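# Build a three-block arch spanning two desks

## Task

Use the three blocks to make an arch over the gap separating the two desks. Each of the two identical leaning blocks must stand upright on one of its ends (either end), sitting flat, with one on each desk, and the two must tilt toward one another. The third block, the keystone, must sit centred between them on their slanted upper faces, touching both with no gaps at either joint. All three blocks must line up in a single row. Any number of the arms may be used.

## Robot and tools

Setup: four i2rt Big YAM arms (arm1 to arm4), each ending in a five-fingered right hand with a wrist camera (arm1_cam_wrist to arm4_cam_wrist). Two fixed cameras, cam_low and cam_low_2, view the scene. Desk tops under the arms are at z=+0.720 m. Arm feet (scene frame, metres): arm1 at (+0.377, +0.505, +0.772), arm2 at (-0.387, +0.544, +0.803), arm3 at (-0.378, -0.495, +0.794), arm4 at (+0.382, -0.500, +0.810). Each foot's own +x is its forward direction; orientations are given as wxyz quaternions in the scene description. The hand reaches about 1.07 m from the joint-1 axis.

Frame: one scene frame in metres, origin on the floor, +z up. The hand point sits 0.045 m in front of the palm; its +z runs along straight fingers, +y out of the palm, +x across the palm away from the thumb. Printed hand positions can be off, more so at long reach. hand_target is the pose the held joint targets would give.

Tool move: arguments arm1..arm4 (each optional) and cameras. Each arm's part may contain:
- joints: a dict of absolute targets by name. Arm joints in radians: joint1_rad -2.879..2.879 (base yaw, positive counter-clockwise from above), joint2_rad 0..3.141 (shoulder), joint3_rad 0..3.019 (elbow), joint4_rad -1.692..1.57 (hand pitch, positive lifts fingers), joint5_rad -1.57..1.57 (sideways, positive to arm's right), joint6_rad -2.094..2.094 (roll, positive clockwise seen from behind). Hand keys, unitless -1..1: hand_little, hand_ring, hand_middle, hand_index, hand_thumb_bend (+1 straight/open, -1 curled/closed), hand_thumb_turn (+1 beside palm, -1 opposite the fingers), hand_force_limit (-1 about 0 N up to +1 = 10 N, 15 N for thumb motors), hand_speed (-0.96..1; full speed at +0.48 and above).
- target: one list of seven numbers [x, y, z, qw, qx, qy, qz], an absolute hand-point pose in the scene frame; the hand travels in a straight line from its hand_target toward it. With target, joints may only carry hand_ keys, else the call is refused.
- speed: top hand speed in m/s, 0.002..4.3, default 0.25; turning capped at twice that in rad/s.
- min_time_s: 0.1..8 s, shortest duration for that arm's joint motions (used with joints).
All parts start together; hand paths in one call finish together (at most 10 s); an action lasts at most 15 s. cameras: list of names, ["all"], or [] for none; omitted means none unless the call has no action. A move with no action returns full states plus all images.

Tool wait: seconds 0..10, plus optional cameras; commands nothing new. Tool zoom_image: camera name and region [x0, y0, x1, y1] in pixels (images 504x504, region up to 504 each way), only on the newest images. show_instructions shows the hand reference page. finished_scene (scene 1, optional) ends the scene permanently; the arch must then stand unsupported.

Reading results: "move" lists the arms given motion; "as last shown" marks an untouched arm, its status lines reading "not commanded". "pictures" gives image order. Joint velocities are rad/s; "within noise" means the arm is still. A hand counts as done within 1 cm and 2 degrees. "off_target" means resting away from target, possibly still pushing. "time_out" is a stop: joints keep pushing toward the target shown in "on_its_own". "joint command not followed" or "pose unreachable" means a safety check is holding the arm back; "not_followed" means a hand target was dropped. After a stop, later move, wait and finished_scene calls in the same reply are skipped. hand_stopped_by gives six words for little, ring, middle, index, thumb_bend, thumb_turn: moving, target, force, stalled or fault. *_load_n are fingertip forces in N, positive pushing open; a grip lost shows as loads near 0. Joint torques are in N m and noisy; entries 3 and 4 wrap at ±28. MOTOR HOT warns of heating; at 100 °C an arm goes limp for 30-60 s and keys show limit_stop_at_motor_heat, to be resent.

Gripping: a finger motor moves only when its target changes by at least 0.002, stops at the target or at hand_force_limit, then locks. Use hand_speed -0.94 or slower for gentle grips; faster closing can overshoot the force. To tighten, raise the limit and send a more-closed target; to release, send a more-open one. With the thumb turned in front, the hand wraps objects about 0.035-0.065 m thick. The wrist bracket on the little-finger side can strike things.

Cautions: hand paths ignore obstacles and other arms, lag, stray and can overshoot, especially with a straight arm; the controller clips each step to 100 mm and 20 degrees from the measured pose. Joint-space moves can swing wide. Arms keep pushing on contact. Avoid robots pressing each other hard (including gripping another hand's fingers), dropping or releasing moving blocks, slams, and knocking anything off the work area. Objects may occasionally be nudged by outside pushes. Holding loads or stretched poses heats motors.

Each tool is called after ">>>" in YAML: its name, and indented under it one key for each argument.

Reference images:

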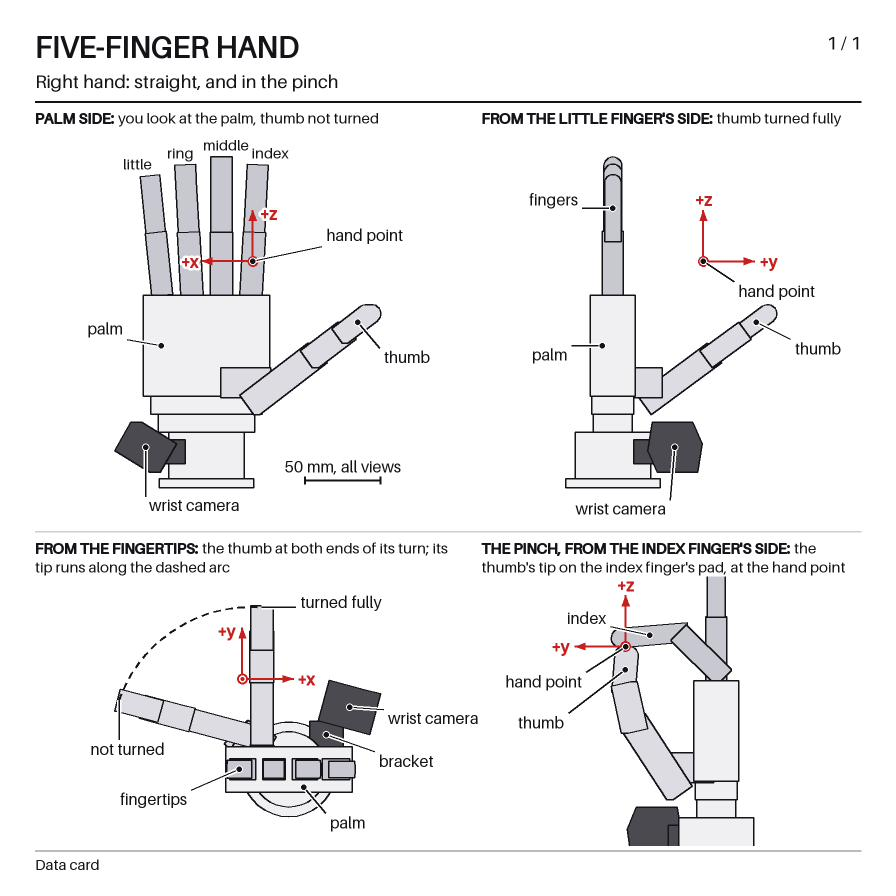

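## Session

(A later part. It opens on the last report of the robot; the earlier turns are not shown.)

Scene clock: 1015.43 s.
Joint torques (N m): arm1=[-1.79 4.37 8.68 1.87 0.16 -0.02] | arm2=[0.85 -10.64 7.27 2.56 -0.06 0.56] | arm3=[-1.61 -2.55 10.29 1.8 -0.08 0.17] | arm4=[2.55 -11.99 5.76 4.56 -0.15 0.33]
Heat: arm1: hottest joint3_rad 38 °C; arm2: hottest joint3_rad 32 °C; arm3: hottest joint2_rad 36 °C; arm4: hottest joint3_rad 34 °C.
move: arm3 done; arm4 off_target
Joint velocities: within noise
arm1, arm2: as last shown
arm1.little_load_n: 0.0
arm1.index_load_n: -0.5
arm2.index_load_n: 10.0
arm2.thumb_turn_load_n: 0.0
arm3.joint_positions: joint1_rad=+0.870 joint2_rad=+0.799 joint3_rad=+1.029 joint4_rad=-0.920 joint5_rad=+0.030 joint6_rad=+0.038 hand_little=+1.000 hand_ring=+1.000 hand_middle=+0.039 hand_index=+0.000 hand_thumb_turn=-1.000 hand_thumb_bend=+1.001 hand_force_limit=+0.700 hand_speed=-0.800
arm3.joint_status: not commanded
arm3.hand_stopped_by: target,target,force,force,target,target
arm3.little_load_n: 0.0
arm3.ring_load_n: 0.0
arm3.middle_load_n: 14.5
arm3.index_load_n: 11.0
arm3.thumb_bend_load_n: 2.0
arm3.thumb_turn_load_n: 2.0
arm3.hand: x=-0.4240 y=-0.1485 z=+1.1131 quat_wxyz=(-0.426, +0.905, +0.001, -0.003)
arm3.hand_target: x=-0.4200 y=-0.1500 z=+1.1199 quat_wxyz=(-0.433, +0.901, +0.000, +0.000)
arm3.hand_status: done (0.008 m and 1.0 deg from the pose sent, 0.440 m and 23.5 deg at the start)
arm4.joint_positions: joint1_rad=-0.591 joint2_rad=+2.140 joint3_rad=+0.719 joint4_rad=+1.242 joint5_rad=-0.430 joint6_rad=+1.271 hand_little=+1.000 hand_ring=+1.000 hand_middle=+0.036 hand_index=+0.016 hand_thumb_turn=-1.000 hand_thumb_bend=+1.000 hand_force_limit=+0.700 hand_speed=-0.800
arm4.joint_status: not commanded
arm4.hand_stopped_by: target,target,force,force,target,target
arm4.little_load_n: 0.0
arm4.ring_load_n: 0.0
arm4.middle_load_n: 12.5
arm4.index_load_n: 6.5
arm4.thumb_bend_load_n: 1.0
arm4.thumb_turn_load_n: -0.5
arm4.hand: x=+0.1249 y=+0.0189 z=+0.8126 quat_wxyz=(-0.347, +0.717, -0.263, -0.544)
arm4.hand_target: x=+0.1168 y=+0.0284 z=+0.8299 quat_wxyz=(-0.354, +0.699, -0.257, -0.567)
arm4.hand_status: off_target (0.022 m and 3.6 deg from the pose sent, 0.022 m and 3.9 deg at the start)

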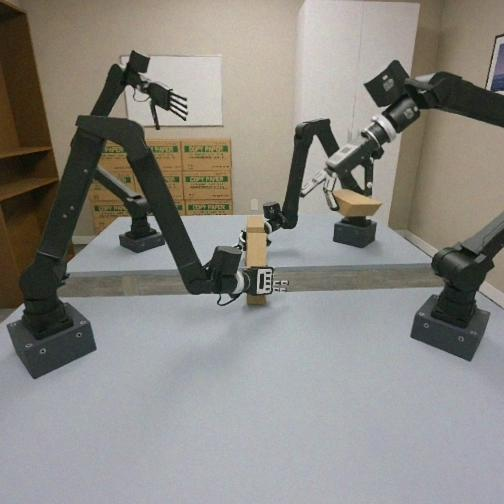

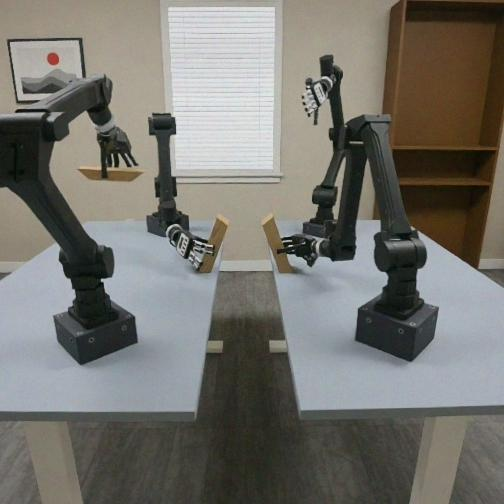

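>>> move:
  arm3: {"target": [-0.021, 0.0, 1.06, 0.4331, -0.9011, -0.0094, -0.0196], "speed": 0.12}
  cameras: ["cam_low", "cam_low_2", "arm1_cam_wrist"]

>>> zoom_image:
  camera: "cam_low_2"
  region: [190, 140, 310, 260]

>>> zoom_image:
  camera: "cam_low"
  region: [200, 130, 320, 310]

>>> zoom_image:
  camera: "arm1_cam_wrist"
  region: [120, 0, 450, 310]

Scene clock: 1049.00 s.
Joint torques (N m): arm1=[-1.79 4.42 8.61 1.84 0.16 -0.01] | arm2=[0.97 -10.7 7.24 2.48 -0.05 0.56] | arm3=[-1.49 -14.56 15.77 1.36 -0.63 0.11] | arm4=[2.49 -12.22 5.68 4.42 -0.14 0.35]
Heat: arm1: hottest joint3_rad 38 °C; arm2: hottest joint3_rad 31 °C; arm3: hottest joint3_rad 38 °C; arm4: hottest joint3_rad 33 °C.
move: arm3 off_target
Joint velocities: within noise
arm1, arm2, arm4: as last shown
arm1.index_load_n: 0.0
arm2.ring_load_n: -0.5
arm3.joint_positions: joint1_rad=+0.039 joint2_rad=+1.612 joint3_rad=+1.500 joint4_rad=-0.780 joint5_rad=-0.562 joint6_rad=-0.572 hand_little=+1.000 hand_ring=+1.000 hand_middle=+0.039 hand_index=+0.000 hand_thumb_turn=-1.000 hand_thumb_bend=+1.001 hand_force_limit=+0.700 hand_speed=-0.800
arm3.joint_status: not commanded
arm3.hand_stopped_by: target,target,force,force,target,target
arm3.little_load_n: 0.0
arm3.ring_load_n: 0.0
arm3.middle_load_n: 14.5
arm3.index_load_n: 11.0
arm3.thumb_bend_load_n: 2.0
arm3.thumb_turn_load_n: 2.0
arm3.hand: x=-0.0375 y=-0.0110 z=+1.0286 quat_wxyz=(-0.413, +0.911, -0.001, -0.001)
arm3.hand_target: x=-0.0223 y=-0.0017 z=+1.0603 quat_wxyz=(-0.433, +0.901, +0.009, +0.020)
arm3.hand_status: off_target (0.037 m and 3.7 deg from the pose sent, 0.433 m and 2.9 deg at the start)
pictures: arm1_cam_wrist, cam_low, cam_low_2

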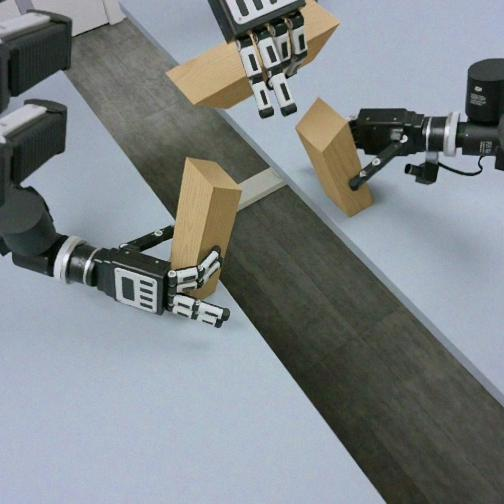

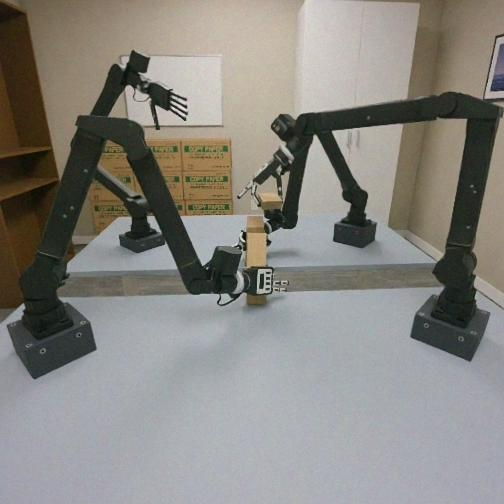

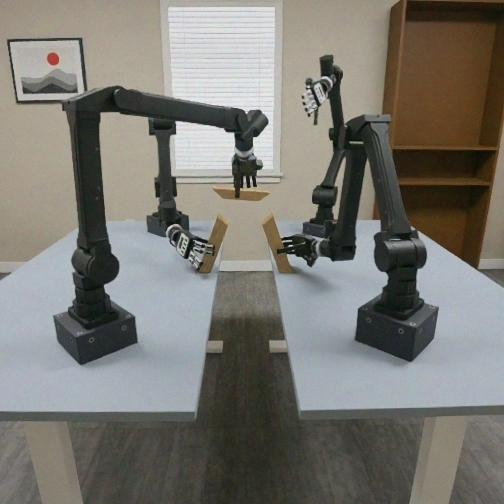

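Scaled by 4.200 from the camera's image (finer frame: 720x720).

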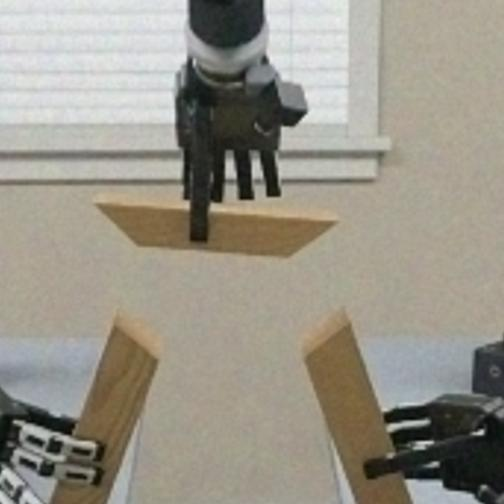

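Scaled by 2.800 from the camera's image (finer frame: 720x720).

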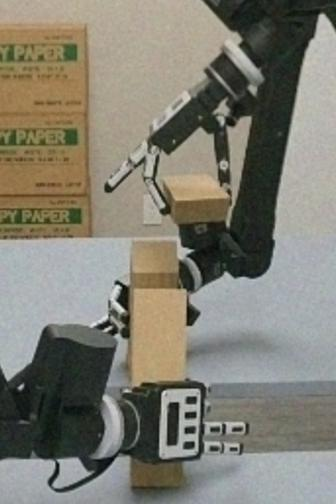

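Scaled by 1.527 from the camera's image (finer frame: 720x720).

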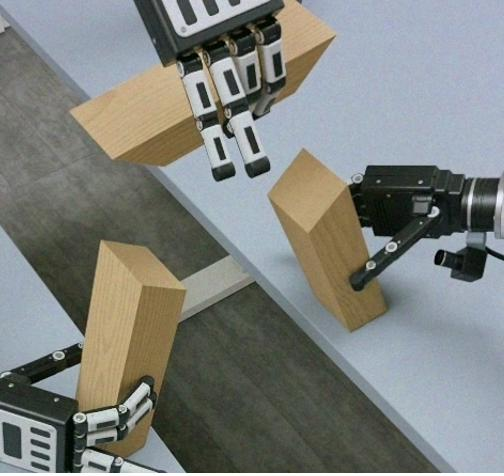

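>>> move:
  arm3: {"target": [-0.010, 0.044, 1.040, 0.4309, -0.9001, -0.0017, -0.0640], "speed": 0.06}
  cameras: ["cam_low", "cam_low_2", "arm1_cam_wrist"]

>>> zoom_image:
  camera: "cam_low_2"
  region: [200, 160, 290, 250]

>>> zoom_image:
  camera: "cam_low"
  region: [220, 170, 300, 290]

>>> zoom_image:
  camera: "arm1_cam_wrist"
  region: [120, 0, 450, 310]

Scene clock: 1070.30 s.
Joint torques (N m): arm1=[-1.9 4.42 8.62 1.83 0.15 -0.01] | arm2=[1.03 -10.52 7.31 2.56 -0.07 0.56] | arm3=[0.03 -15.97 16.21 2.5 -0.32 0.27] | arm4=[2.73 -11.99 5.65 4.55 -0.15 0.35]
Heat: arm1: hottest joint3_rad 38 °C; arm2: hottest joint3_rad 31 °C; arm3: hottest joint3_rad 41 °C; arm4: hottest joint3_rad 33 °C.
move: arm3 off_target
Joint velocities: within noise
arm1.joint_positions: joint1_rad=+0.362 joint2_rad=+0.578 joint3_rad=+1.384 joint4_rad=-1.238 joint5_rad=+0.100 joint6_rad=-1.265 hand_little=+1.000 hand_ring=+1.000 hand_middle=+1.000 hand_index=+1.000 hand_thumb_turn=+1.000 hand_thumb_bend=+1.000 hand_force_limit=+0.000 hand_speed=-0.800
arm1.joint_status: not commanded
arm1.hand_stopped_by: target,target,target,target,target,target
arm1.little_load_n: 0.0
arm1.ring_load_n: 0.0
arm1.middle_load_n: 0.0
arm1.index_load_n: 0.0
arm1.thumb_bend_load_n: 0.0
arm1.thumb_turn_load_n: 0.0
arm1.hand: x=+0.2245 y=+0.3260 z=+1.2883 quat_wxyz=(+0.429, +0.322, -0.778, +0.327)
arm1.hand_target: x=+0.2230 y=+0.3293 z=+1.2991 quat_wxyz=(+0.438, +0.314, -0.774, +0.332)
arm1.hand_status: not commanded
arm2, arm4: as last shown
arm2.ring_load_n: 0.0
arm2.middle_load_n: 14.5
arm2.thumb_turn_load_n: -0.5
arm3.joint_positions: joint1_rad=+0.086 joint2_rad=+1.671 joint3_rad=+1.518 joint4_rad=-0.690 joint5_rad=-0.448 joint6_rad=-0.539 hand_little=+1.000 hand_ring=+1.000 hand_middle=+0.039 hand_index=+0.000 hand_thumb_turn=-1.000 hand_thumb_bend=+1.001 hand_force_limit=+0.700 hand_speed=-0.800
arm3.joint_status: not commanded
arm3.hand_stopped_by: target,target,force,force,target,target
arm3.little_load_n: 0.0
arm3.ring_load_n: 0.0
arm3.middle_load_n: 14.5
arm3.index_load_n: 11.0
arm3.thumb_bend_load_n: 2.0
arm3.thumb_turn_load_n: 2.0
arm3.hand: x=-0.0227 y=+0.0202 z=+1.0052 quat_wxyz=(-0.401, +0.915, -0.008, +0.042)
arm3.hand_target: x=-0.0119 y=+0.0415 z=+1.0406 quat_wxyz=(-0.431, +0.900, +0.002, +0.064)
arm3.hand_status: off_target (0.044 m and 4.7 deg from the pose sent, 0.063 m and 7.9 deg at the start)
arm4.ring_load_n: -0.5
pictures: arm1_cam_wrist, cam_low, cam_low_2

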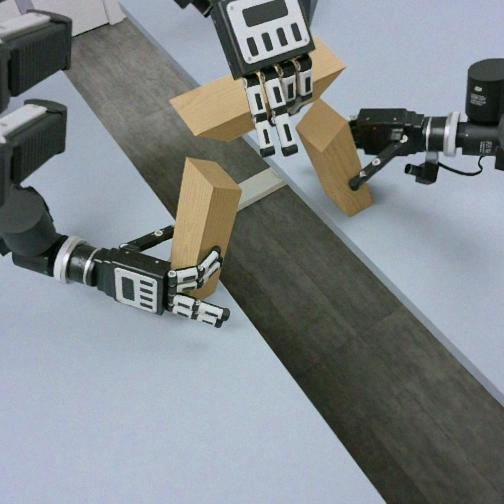

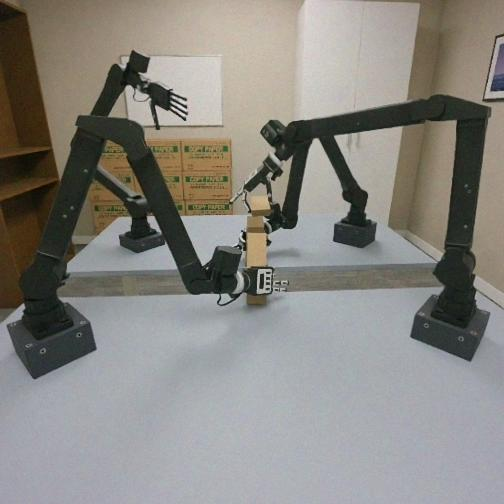

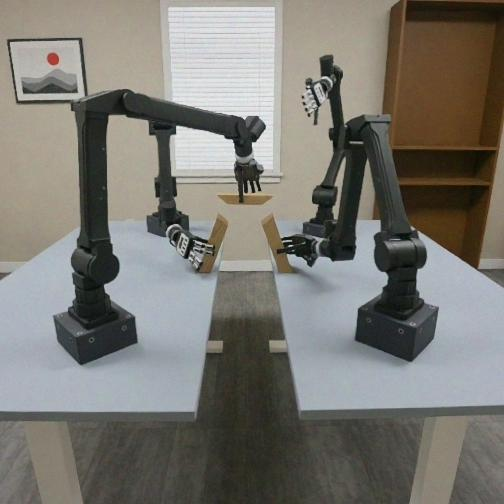

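Scaled by 5.600 from the camera's image (finer frame: 720x720).

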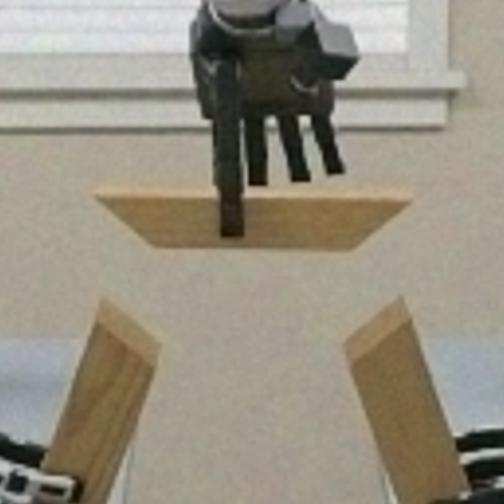

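Scaled by 4.200 from the camera's image (finer frame: 720x720).

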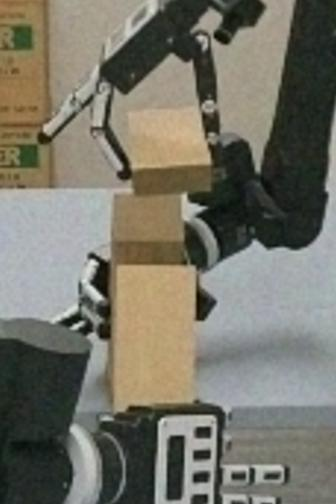

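Scaled by 1.527 from the camera's image (finer frame: 720x720).

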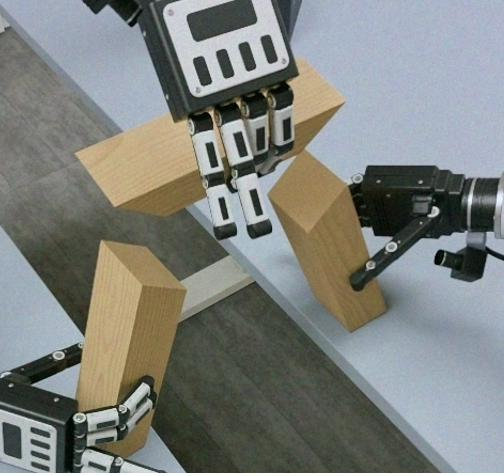

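>>> move:
  arm3: {"target": [-0.0125, 0.0545, 0.988, 0.4309, -0.9001, -0.0017, -0.0640], "speed": 0.05}
  cameras: ["cam_low", "cam_low_2", "arm1_cam_wrist"]

>>> zoom_image:
  camera: "cam_low_2"
  region: [200, 160, 290, 250]

>>> zoom_image:
  camera: "cam_low"
  region: [220, 170, 300, 290]

>>> zoom_image:
  camera: "arm1_cam_wrist"
  region: [120, 0, 450, 310]

Scene clock: 1086.23 s.
Joint torques (N m): arm1=[-1.79 4.54 8.65 1.88 0.15 -0.01] | arm2=[0.97 -10.4 7.24 2.54 -0.07 0.57] | arm3=[0.32 -16.97 9.63 2.67 -0.27 0.26] | arm4=[2.55 -12.04 5.67 4.59 -0.11 0.38]
Heat: arm1: hottest joint3_rad 38 °C; arm2: hottest joint3_rad 31 °C; arm3: hottest joint3_rad 42 °C; arm4: hottest joint3_rad 33 °C.
move: arm3 done
Joint velocities: within noise
arm1, arm2, arm4: as last shown
arm3.joint_positions: joint1_rad=+0.100 joint2_rad=+1.719 joint3_rad=+1.504 joint4_rad=-0.561 joint5_rad=-0.435 joint6_rad=-0.526 hand_little=+1.000 hand_ring=+1.000 hand_middle=+0.039 hand_index=+0.000 hand_thumb_turn=-1.000 hand_thumb_bend=+1.001 hand_force_limit=+0.700 hand_speed=-0.800
arm3.joint_status: not commanded
arm3.hand_stopped_by: target,target,force,force,target,target
arm3.little_load_n: 0.0
arm3.ring_load_n: 0.0
arm3.middle_load_n: 14.0
arm3.index_load_n: 11.0
arm3.thumb_bend_load_n: 2.0
arm3.thumb_turn_load_n: 2.0
arm3.hand: x=-0.0094 y=+0.0460 z=+0.9851 quat_wxyz=(-0.423, +0.904, -0.002, +0.061)
arm3.hand_target: x=-0.0126 y=+0.0544 z=+0.9882 quat_wxyz=(-0.431, +0.900, +0.002, +0.064)
arm3.hand_status: done (0.009 m and 1.2 deg from the pose sent, 0.040 m and 4.7 deg at the start)
arm4.ring_load_n: 0.0
pictures: arm1_cam_wrist, cam_low, cam_low_2

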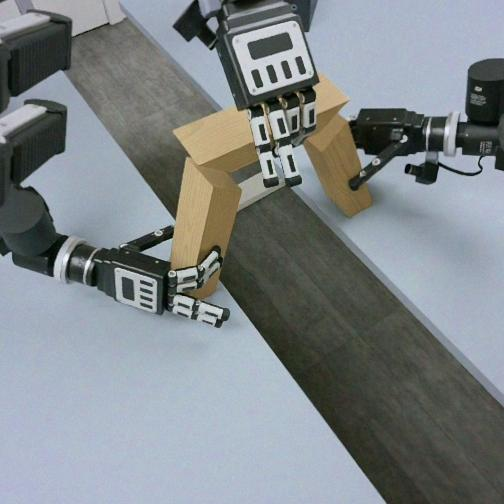

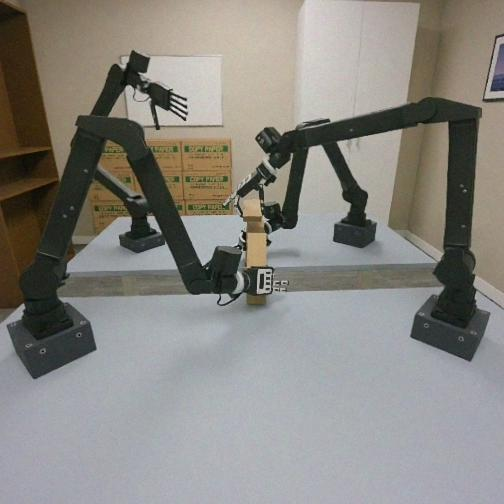

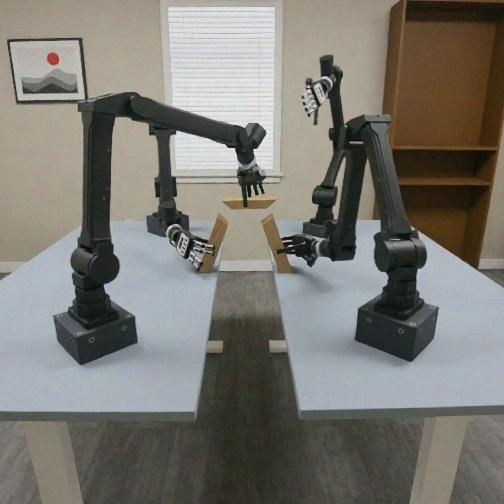

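Scaled by 5.600 from the camera's image (finer frame: 720x720).

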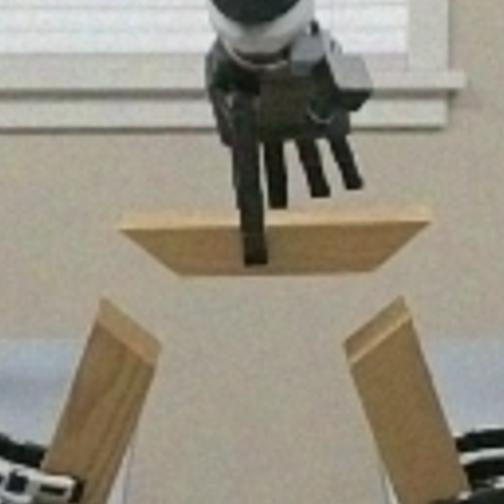

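Scaled by 4.200 from the camera's image (finer frame: 720x720).

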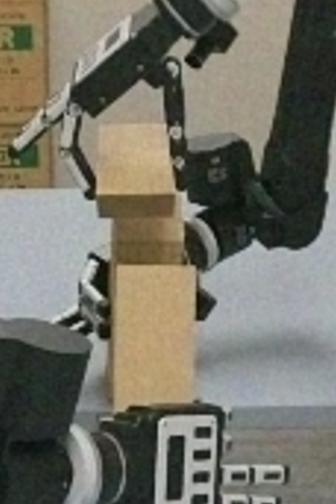

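Scaled by 1.527 from the camera's image (finer frame: 720x720).

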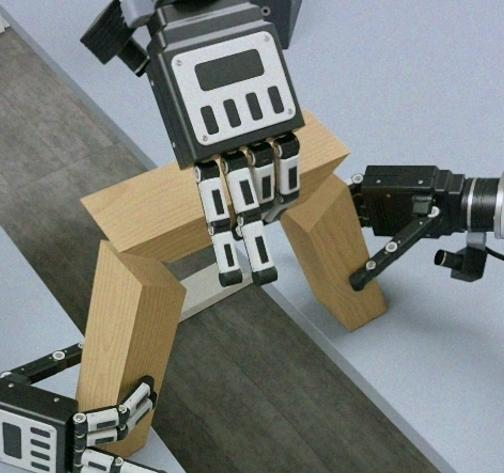

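>>> move:
  arm3: {"target": [-0.030, 0.036, 0.965, 0.4112, -0.9099, 0.0020, -0.0538], "speed": 0.05}
  cameras: ["cam_low", "cam_low_2"]

>>> zoom_image:
  camera: "cam_low_2"
  region: [200, 160, 290, 250]

>>> zoom_image:
  camera: "cam_low"
  region: [220, 170, 300, 290]

Scene clock: 1099.87 s.
Joint torques (N m): arm1=[-1.73 4.37 8.68 1.88 0.14 -0.02] | arm2=[0.97 -10.7 7.25 2.54 -0.07 0.57] | arm3=[0.21 -18.78 9.25 2.56 -0.28 0.23] | arm4=[2.26 -12.34 5.7 4.46 -0.15 0.34]
Heat: arm1: hottest joint3_rad 38 °C; arm2: hottest joint3_rad 31 °C; arm3: hottest joint3_rad 43 °C; arm4: hottest joint3_rad 33 °C.
move: arm3 off_target
Joint velocities: within noise
arm1, arm2, arm4: as last shown
arm2.middle_load_n: 15.0
arm3.joint_positions: joint1_rad=+0.106 joint2_rad=+1.719 joint3_rad=+1.427 joint4_rad=-0.560 joint5_rad=-0.424 joint6_rad=-0.526 hand_little=+1.000 hand_ring=+1.000 hand_middle=+0.039 hand_index=+0.000 hand_thumb_turn=-1.000 hand_thumb_bend=+1.001 hand_force_limit=+0.700 hand_speed=-0.800
arm3.joint_status: not commanded
arm3.hand_stopped_by: target,target,force,force,target,target
arm3.little_load_n: 0.0
arm3.ring_load_n: 0.0
arm3.middle_load_n: 14.5
arm3.index_load_n: 11.0
arm3.thumb_bend_load_n: 2.0
arm3.thumb_turn_load_n: 2.0
arm3.hand: x=-0.0266 y=+0.0283 z=+0.9461 quat_wxyz=(-0.394, +0.918, -0.010, +0.042)
arm3.hand_target: x=-0.0302 y=+0.0357 z=+0.9650 quat_wxyz=(-0.411, +0.910, -0.002, +0.054)
arm3.hand_status: off_target (0.021 m and 2.8 deg from the pose sent, 0.030 m and 1.7 deg at the start)
arm4.little_load_n: -0.5

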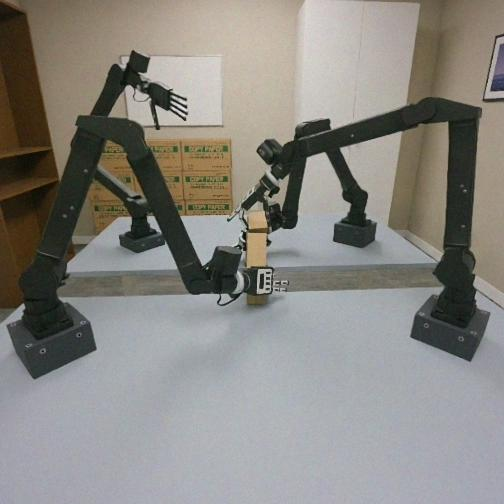

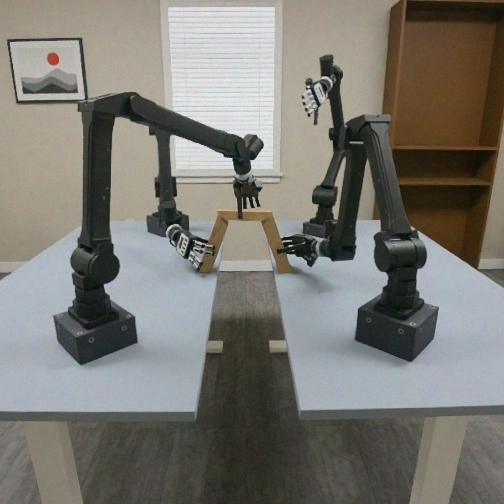

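Scaled by 5.600 from the camera's image (finer frame: 720x720).

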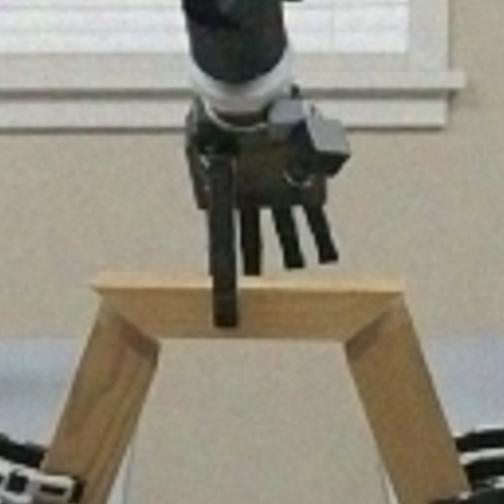

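Scaled by 4.200 from the camera's image (finer frame: 720x720).

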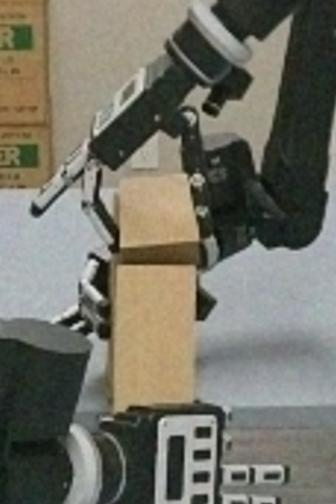

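>>> zoom_image:
  camera: "cam_low_2"
  region: [210, 200, 280, 235]

>>> zoom_image:
  camera: "cam_low"
  region: [235, 200, 285, 250]

Scaled by 7.200 from the camera's image (finer frame: 720x720).

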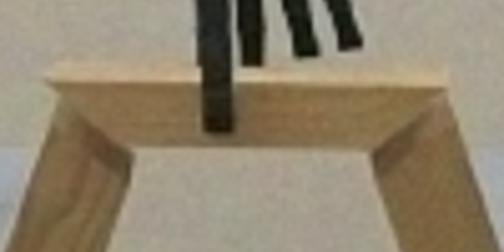

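Scaled by 10.080 from the camera's image (finer frame: 720x720).

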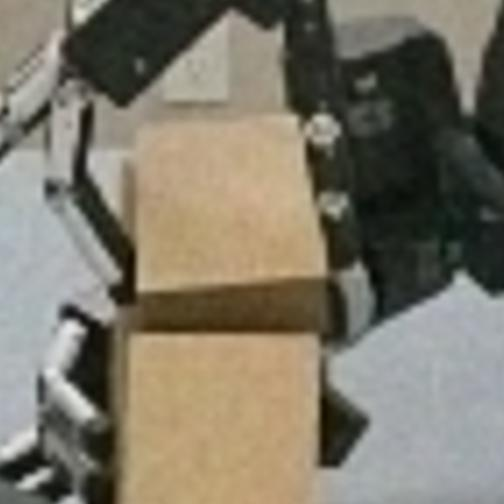

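>>> move:
  arm3: {"target": [-0.029, 0.0365, 0.958, 0.4231, -0.9044, 0.0027, -0.0538], "speed": 0.03}
  cameras: ["cam_low", "cam_low_2", "arm1_cam_wrist"]

>>> zoom_image:
  camera: "cam_low_2"
  region: [210, 200, 280, 235]

>>> zoom_image:
  camera: "cam_low"
  region: [235, 200, 285, 250]

>>> zoom_image:
  camera: "arm1_cam_wrist"
  region: [150, 60, 380, 290]

Scene clock: 1114.50 s.
Joint torques (N m): arm1=[-1.79 4.42 8.68 1.84 0.14 -0.01] | arm2=[0.97 -10.58 7.19 2.56 -0.06 0.57] | arm3=[-0.15 -19.14 9.17 2.5 -0.5 0.23] | arm4=[2.78 -12.04 5.72 4.46 -0.11 0.35]
Heat: arm1: hottest joint3_rad 38 °C; arm2: hottest joint3_rad 31 °C; arm3: hottest joint3_rad 42 °C; arm4: hottest joint3_rad 33 °C.
move: arm3 off_target
Joint velocities: within noise
arm1, arm2, arm4: as last shown
arm1.thumb_bend_load_n: -0.5
arm2.middle_load_n: 14.5
arm3.joint_positions: joint1_rad=+0.106 joint2_rad=+1.719 joint3_rad=+1.395 joint4_rad=-0.505 joint5_rad=-0.435 joint6_rad=-0.522 hand_little=+1.000 hand_ring=+1.000 hand_middle=+0.039 hand_index=+0.000 hand_thumb_turn=-1.000 hand_thumb_bend=+1.001 hand_force_limit=+0.700 hand_speed=-0.800
arm3.joint_status: not commanded
arm3.hand_stopped_by: target,target,force,force,target,target
arm3.little_load_n: 0.0
arm3.ring_load_n: 0.0
arm3.middle_load_n: 14.5
arm3.index_load_n: 11.0
arm3.thumb_bend_load_n: 2.0
arm3.thumb_turn_load_n: 2.0
arm3.hand: x=-0.0275 y=+0.0307 z=+0.9383 quat_wxyz=(-0.405, +0.913, -0.007, +0.044)
arm3.hand_target: x=-0.0293 y=+0.0363 z=+0.9580 quat_wxyz=(-0.423, +0.905, -0.002, +0.053)
arm3.hand_status: off_target (0.021 m and 2.6 deg from the pose sent, 0.015 m and 4.0 deg at the start)
arm4.little_load_n: 0.0
arm4.middle_load_n: 12.0
pictures: arm1_cam_wrist, cam_low, cam_low_2

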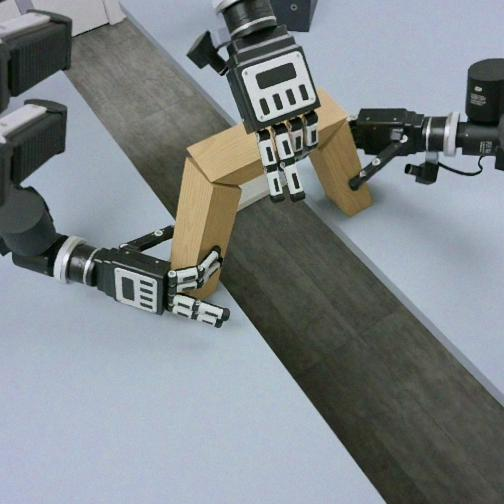

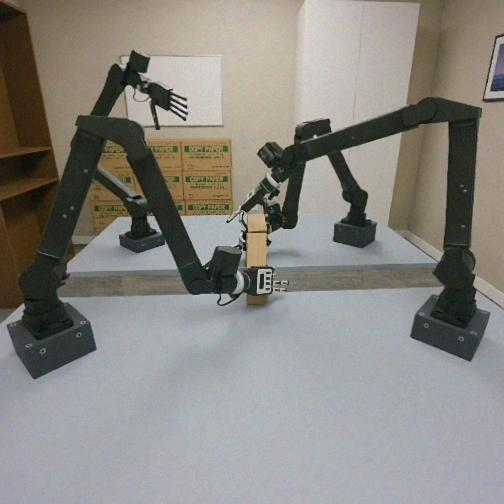

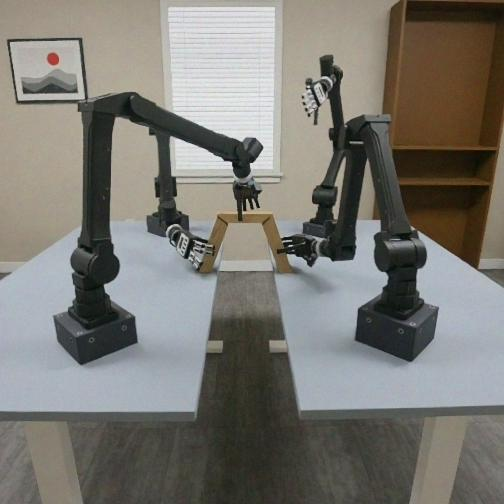

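Scaled by 7.200 from the camera's image (finer frame: 720x720).

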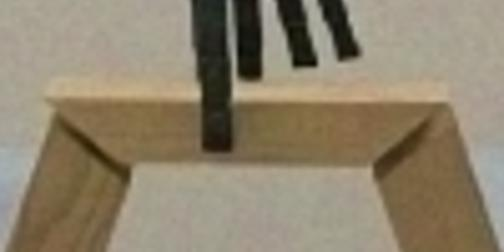

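Scaled by 10.080 from the camera's image (finer frame: 720x720).

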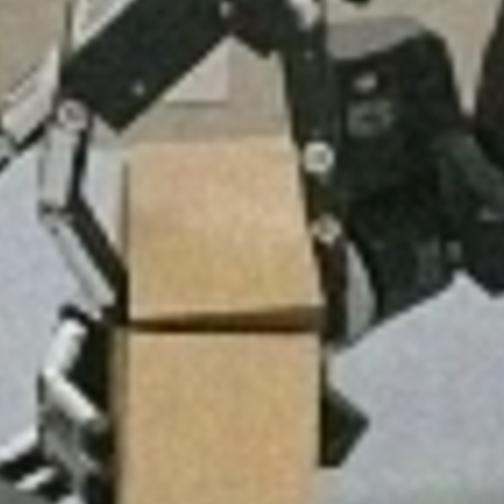

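Scaled by 2.191 from the camera's image (finer frame: 720x720).

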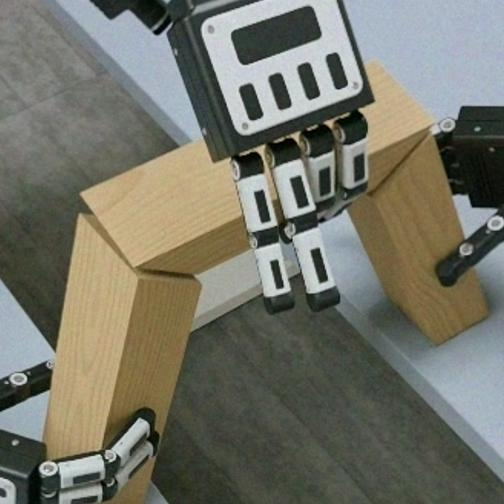

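>>> move:
  arm3: {"target": [-0.0285, 0.0365, 0.951, 0.4296, -0.9014, 0.0023, -0.0515], "speed": 0.03}
  cameras: ["cam_low", "cam_low_2", "arm1_cam_wrist"]

>>> zoom_image:
  camera: "cam_low_2"
  region: [210, 200, 280, 235]

>>> zoom_image:
  camera: "cam_low"
  region: [235, 200, 285, 250]

>>> zoom_image:
  camera: "arm1_cam_wrist"
  region: [150, 60, 380, 290]

Scene clock: 1120.87 s.
Joint torques (N m): arm1=[-1.79 4.42 8.65 1.85 0.16 -0.02] | arm2=[0.73 -10.7 7.24 2.55 -0.05 0.55] | arm3=[-0.62 -18.67 8.92 2.63 -0.51 0.29] | arm4=[2.61 -12.1 5.68 4.51 -0.16 0.34]
Heat: arm1: hottest joint3_rad 38 °C; arm2: hottest joint3_rad 31 °C; arm3: hottest joint3_rad 41 °C; arm4: hottest joint3_rad 33 °C.
move: arm3 off_target
Joint velocities: within noise
arm1, arm2, arm4: as last shown
arm1.thumb_bend_load_n: 0.0
arm2.middle_load_n: 15.0
arm3.joint_positions: joint1_rad=+0.106 joint2_rad=+1.719 joint3_rad=+1.377 joint4_rad=-0.470 joint5_rad=-0.449 joint6_rad=-0.519 hand_little=+1.000 hand_ring=+1.000 hand_middle=+0.039 hand_index=+0.000 hand_thumb_turn=-1.000 hand_thumb_bend=+1.001 hand_force_limit=+0.700 hand_speed=-0.800
arm3.joint_status: not commanded
arm3.hand_stopped_by: target,target,force,force,target,target
arm3.little_load_n: 0.0
arm3.ring_load_n: 0.0
arm3.middle_load_n: 14.5
arm3.index_load_n: 11.0
arm3.thumb_bend_load_n: 2.0
arm3.thumb_turn_load_n: 2.0
arm3.hand: x=-0.0291 y=+0.0328 z=+0.9343 quat_wxyz=(-0.413, +0.910, -0.005, +0.043)
arm3.hand_target: x=-0.0287 y=+0.0363 z=+0.9510 quat_wxyz=(-0.429, +0.902, -0.002, +0.051)
arm3.hand_status: off_target (0.017 m and 2.3 deg from the pose sent, 0.014 m and 3.3 deg at the start)
pictures: arm1_cam_wrist, cam_low, cam_low_2

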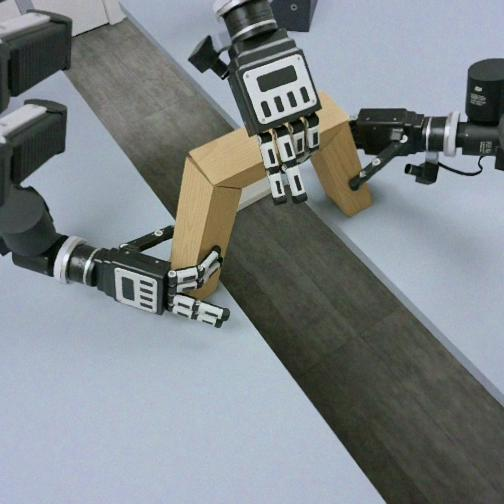

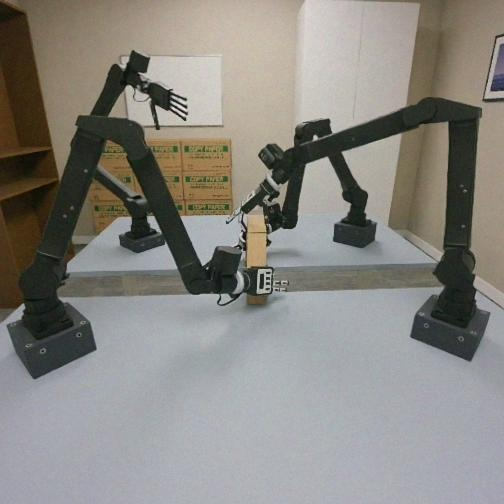

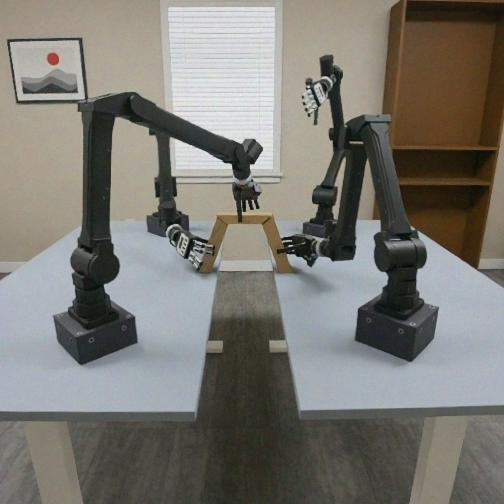

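Scaled by 7.200 from the camera's image (finer frame: 720x720).

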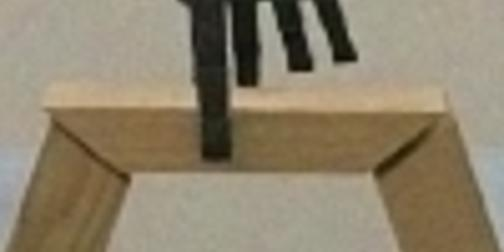

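Scaled by 10.080 from the camera's image (finer frame: 720x720).

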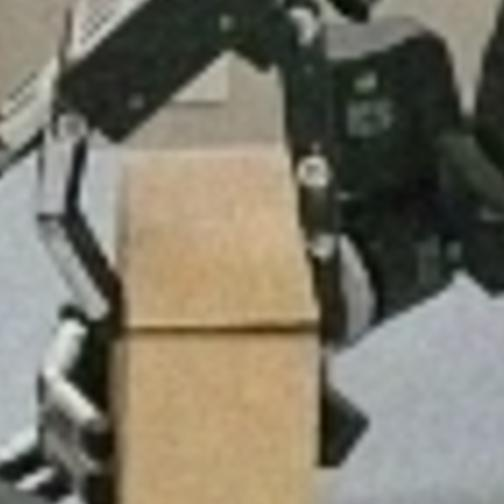

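Scaled by 2.191 from the camera's image (finer frame: 720x720).

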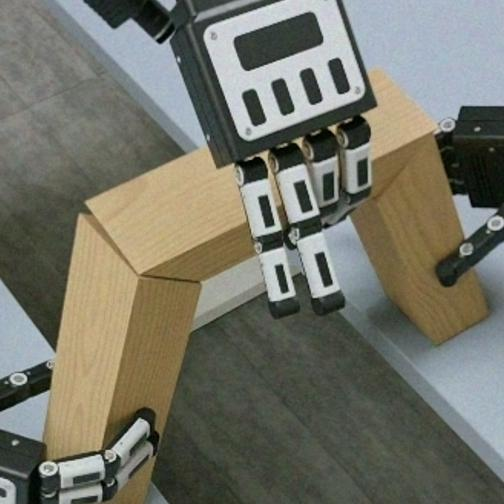

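>>> move:
  arm3: {"target": [-0.0265, 0.0365, 0.946, 0.4296, -0.9014, 0.0023, -0.0515], "speed": 0.02}
  cameras: ["cam_low", "cam_low_2", "arm1_cam_wrist"]

>>> zoom_image:
  camera: "cam_low_2"
  region: [210, 200, 280, 235]

>>> zoom_image:
  camera: "cam_low"
  region: [235, 200, 285, 250]

>>> zoom_image:
  camera: "arm1_cam_wrist"
  region: [150, 60, 380, 290]

>>> zoom_image:
  camera: "cam_low_2"
  region: [190, 240, 310, 285]

Scene clock: 1127.80 s.
Joint torques (N m): arm1=[-1.55 4.48 8.65 1.83 0.16 0] | arm2=[0.91 -10.64 7.21 2.56 -0.05 0.57] | arm3=[-0.79 -18.08 8.9 2.59 -0.5 0.26] | arm4=[2.49 -12.16 5.71 4.48 -0.12 0.38]
Heat: arm1: hottest joint3_rad 38 °C; arm2: hottest joint3_rad 31 °C; arm3: hottest joint3_rad 41 °C; arm4: hottest joint3_rad 32 °C.
move: arm3 off_target
Joint velocities: within noise
arm1, arm4: as last shown
arm2.joint_positions: joint1_rad=-0.580 joint2_rad=+2.047 joint3_rad=+0.803 joint4_rad=+0.992 joint5_rad=-0.444 joint6_rad=+1.273 hand_little=+1.000 hand_ring=+1.000 hand_middle=+0.028 hand_index=+0.002 hand_thumb_turn=-1.000 hand_thumb_bend=+1.000 hand_force_limit=+1.000 hand_speed=-0.800
arm2.joint_status: not commanded
arm2.hand_stopped_by: target,target,force,force,target,target
arm2.little_load_n: 0.0
arm2.ring_load_n: 0.0
arm2.middle_load_n: 15.0
arm2.index_load_n: 9.5
arm2.thumb_bend_load_n: 2.0
arm2.thumb_turn_load_n: -1.0
arm2.hand: x=-0.1279 y=-0.0102 z=+0.8405 quat_wxyz=(-0.533, -0.275, -0.729, +0.329)
arm2.hand_target: x=-0.1174 y=-0.0252 z=+0.8665 quat_wxyz=(-0.558, -0.268, -0.708, +0.340)
arm2.hand_status: not commanded
arm3.joint_positions: joint1_rad=+0.106 joint2_rad=+1.719 joint3_rad=+1.374 joint4_rad=-0.460 joint5_rad=-0.451 joint6_rad=-0.518 hand_little=+1.000 hand_ring=+1.000 hand_middle=+0.039 hand_index=+0.000 hand_thumb_turn=-1.000 hand_thumb_bend=+1.001 hand_force_limit=+0.700 hand_speed=-0.800
arm3.joint_status: not commanded
arm3.hand_stopped_by: target,target,force,force,target,target
arm3.little_load_n: 0.0
arm3.ring_load_n: 0.0
arm3.middle_load_n: 14.0
arm3.index_load_n: 11.0
arm3.thumb_bend_load_n: 2.0
arm3.thumb_turn_load_n: 2.0
arm3.hand: x=-0.0286 y=+0.0340 z=+0.9344 quat_wxyz=(-0.417, +0.908, -0.003, +0.044)
arm3.hand_target: x=-0.0266 y=+0.0364 z=+0.9461 quat_wxyz=(-0.430, +0.902, -0.002, +0.051)
arm3.hand_status: off_target (0.012 m and 1.9 deg from the pose sent, 0.013 m and 2.3 deg at the start)
arm4.middle_load_n: 12.5
pictures: arm1_cam_wrist, cam_low, cam_low_2

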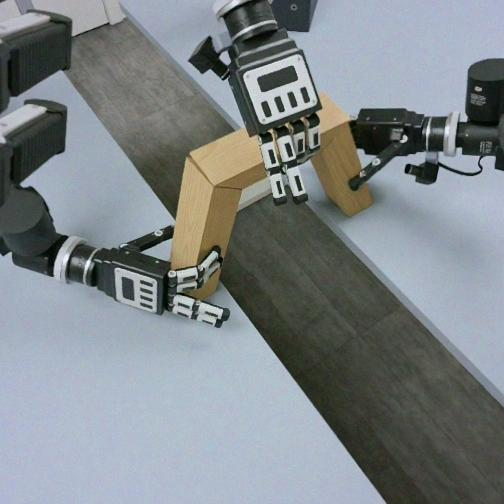

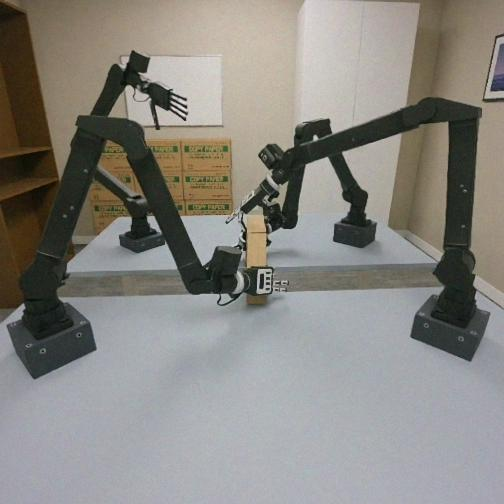

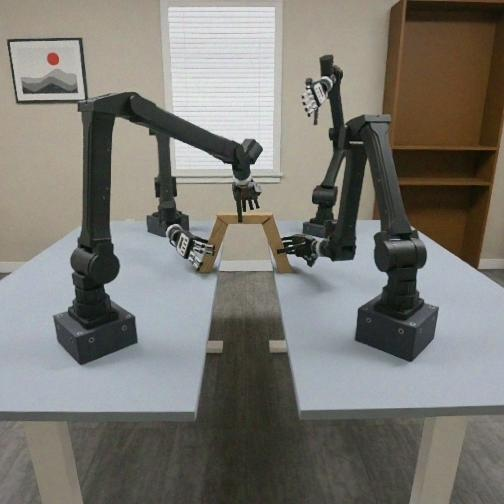

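Scaled by 7.200 from the camera's image (finer frame: 720x720).

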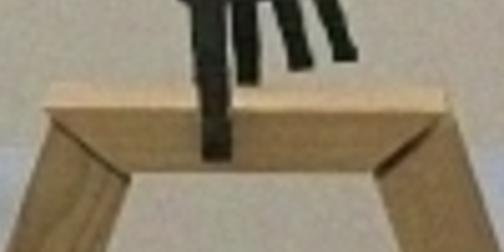

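Scaled by 10.080 from the camera's image (finer frame: 720x720).

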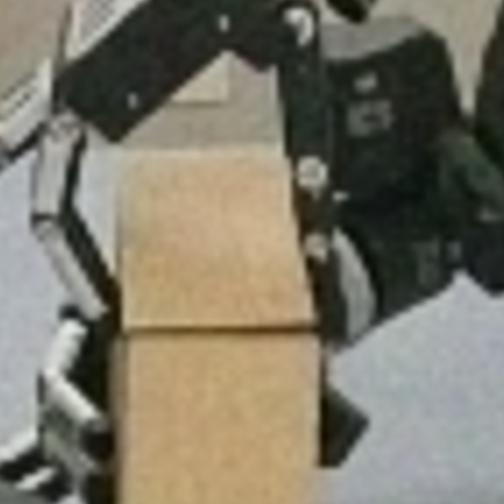

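Scaled by 2.191 from the camera's image (finer frame: 720x720).

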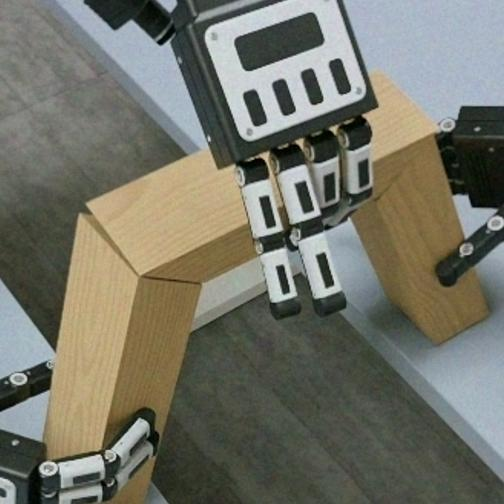

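Scaled by 4.200 from the camera's image (finer frame: 720x720).

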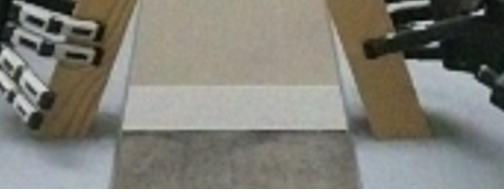

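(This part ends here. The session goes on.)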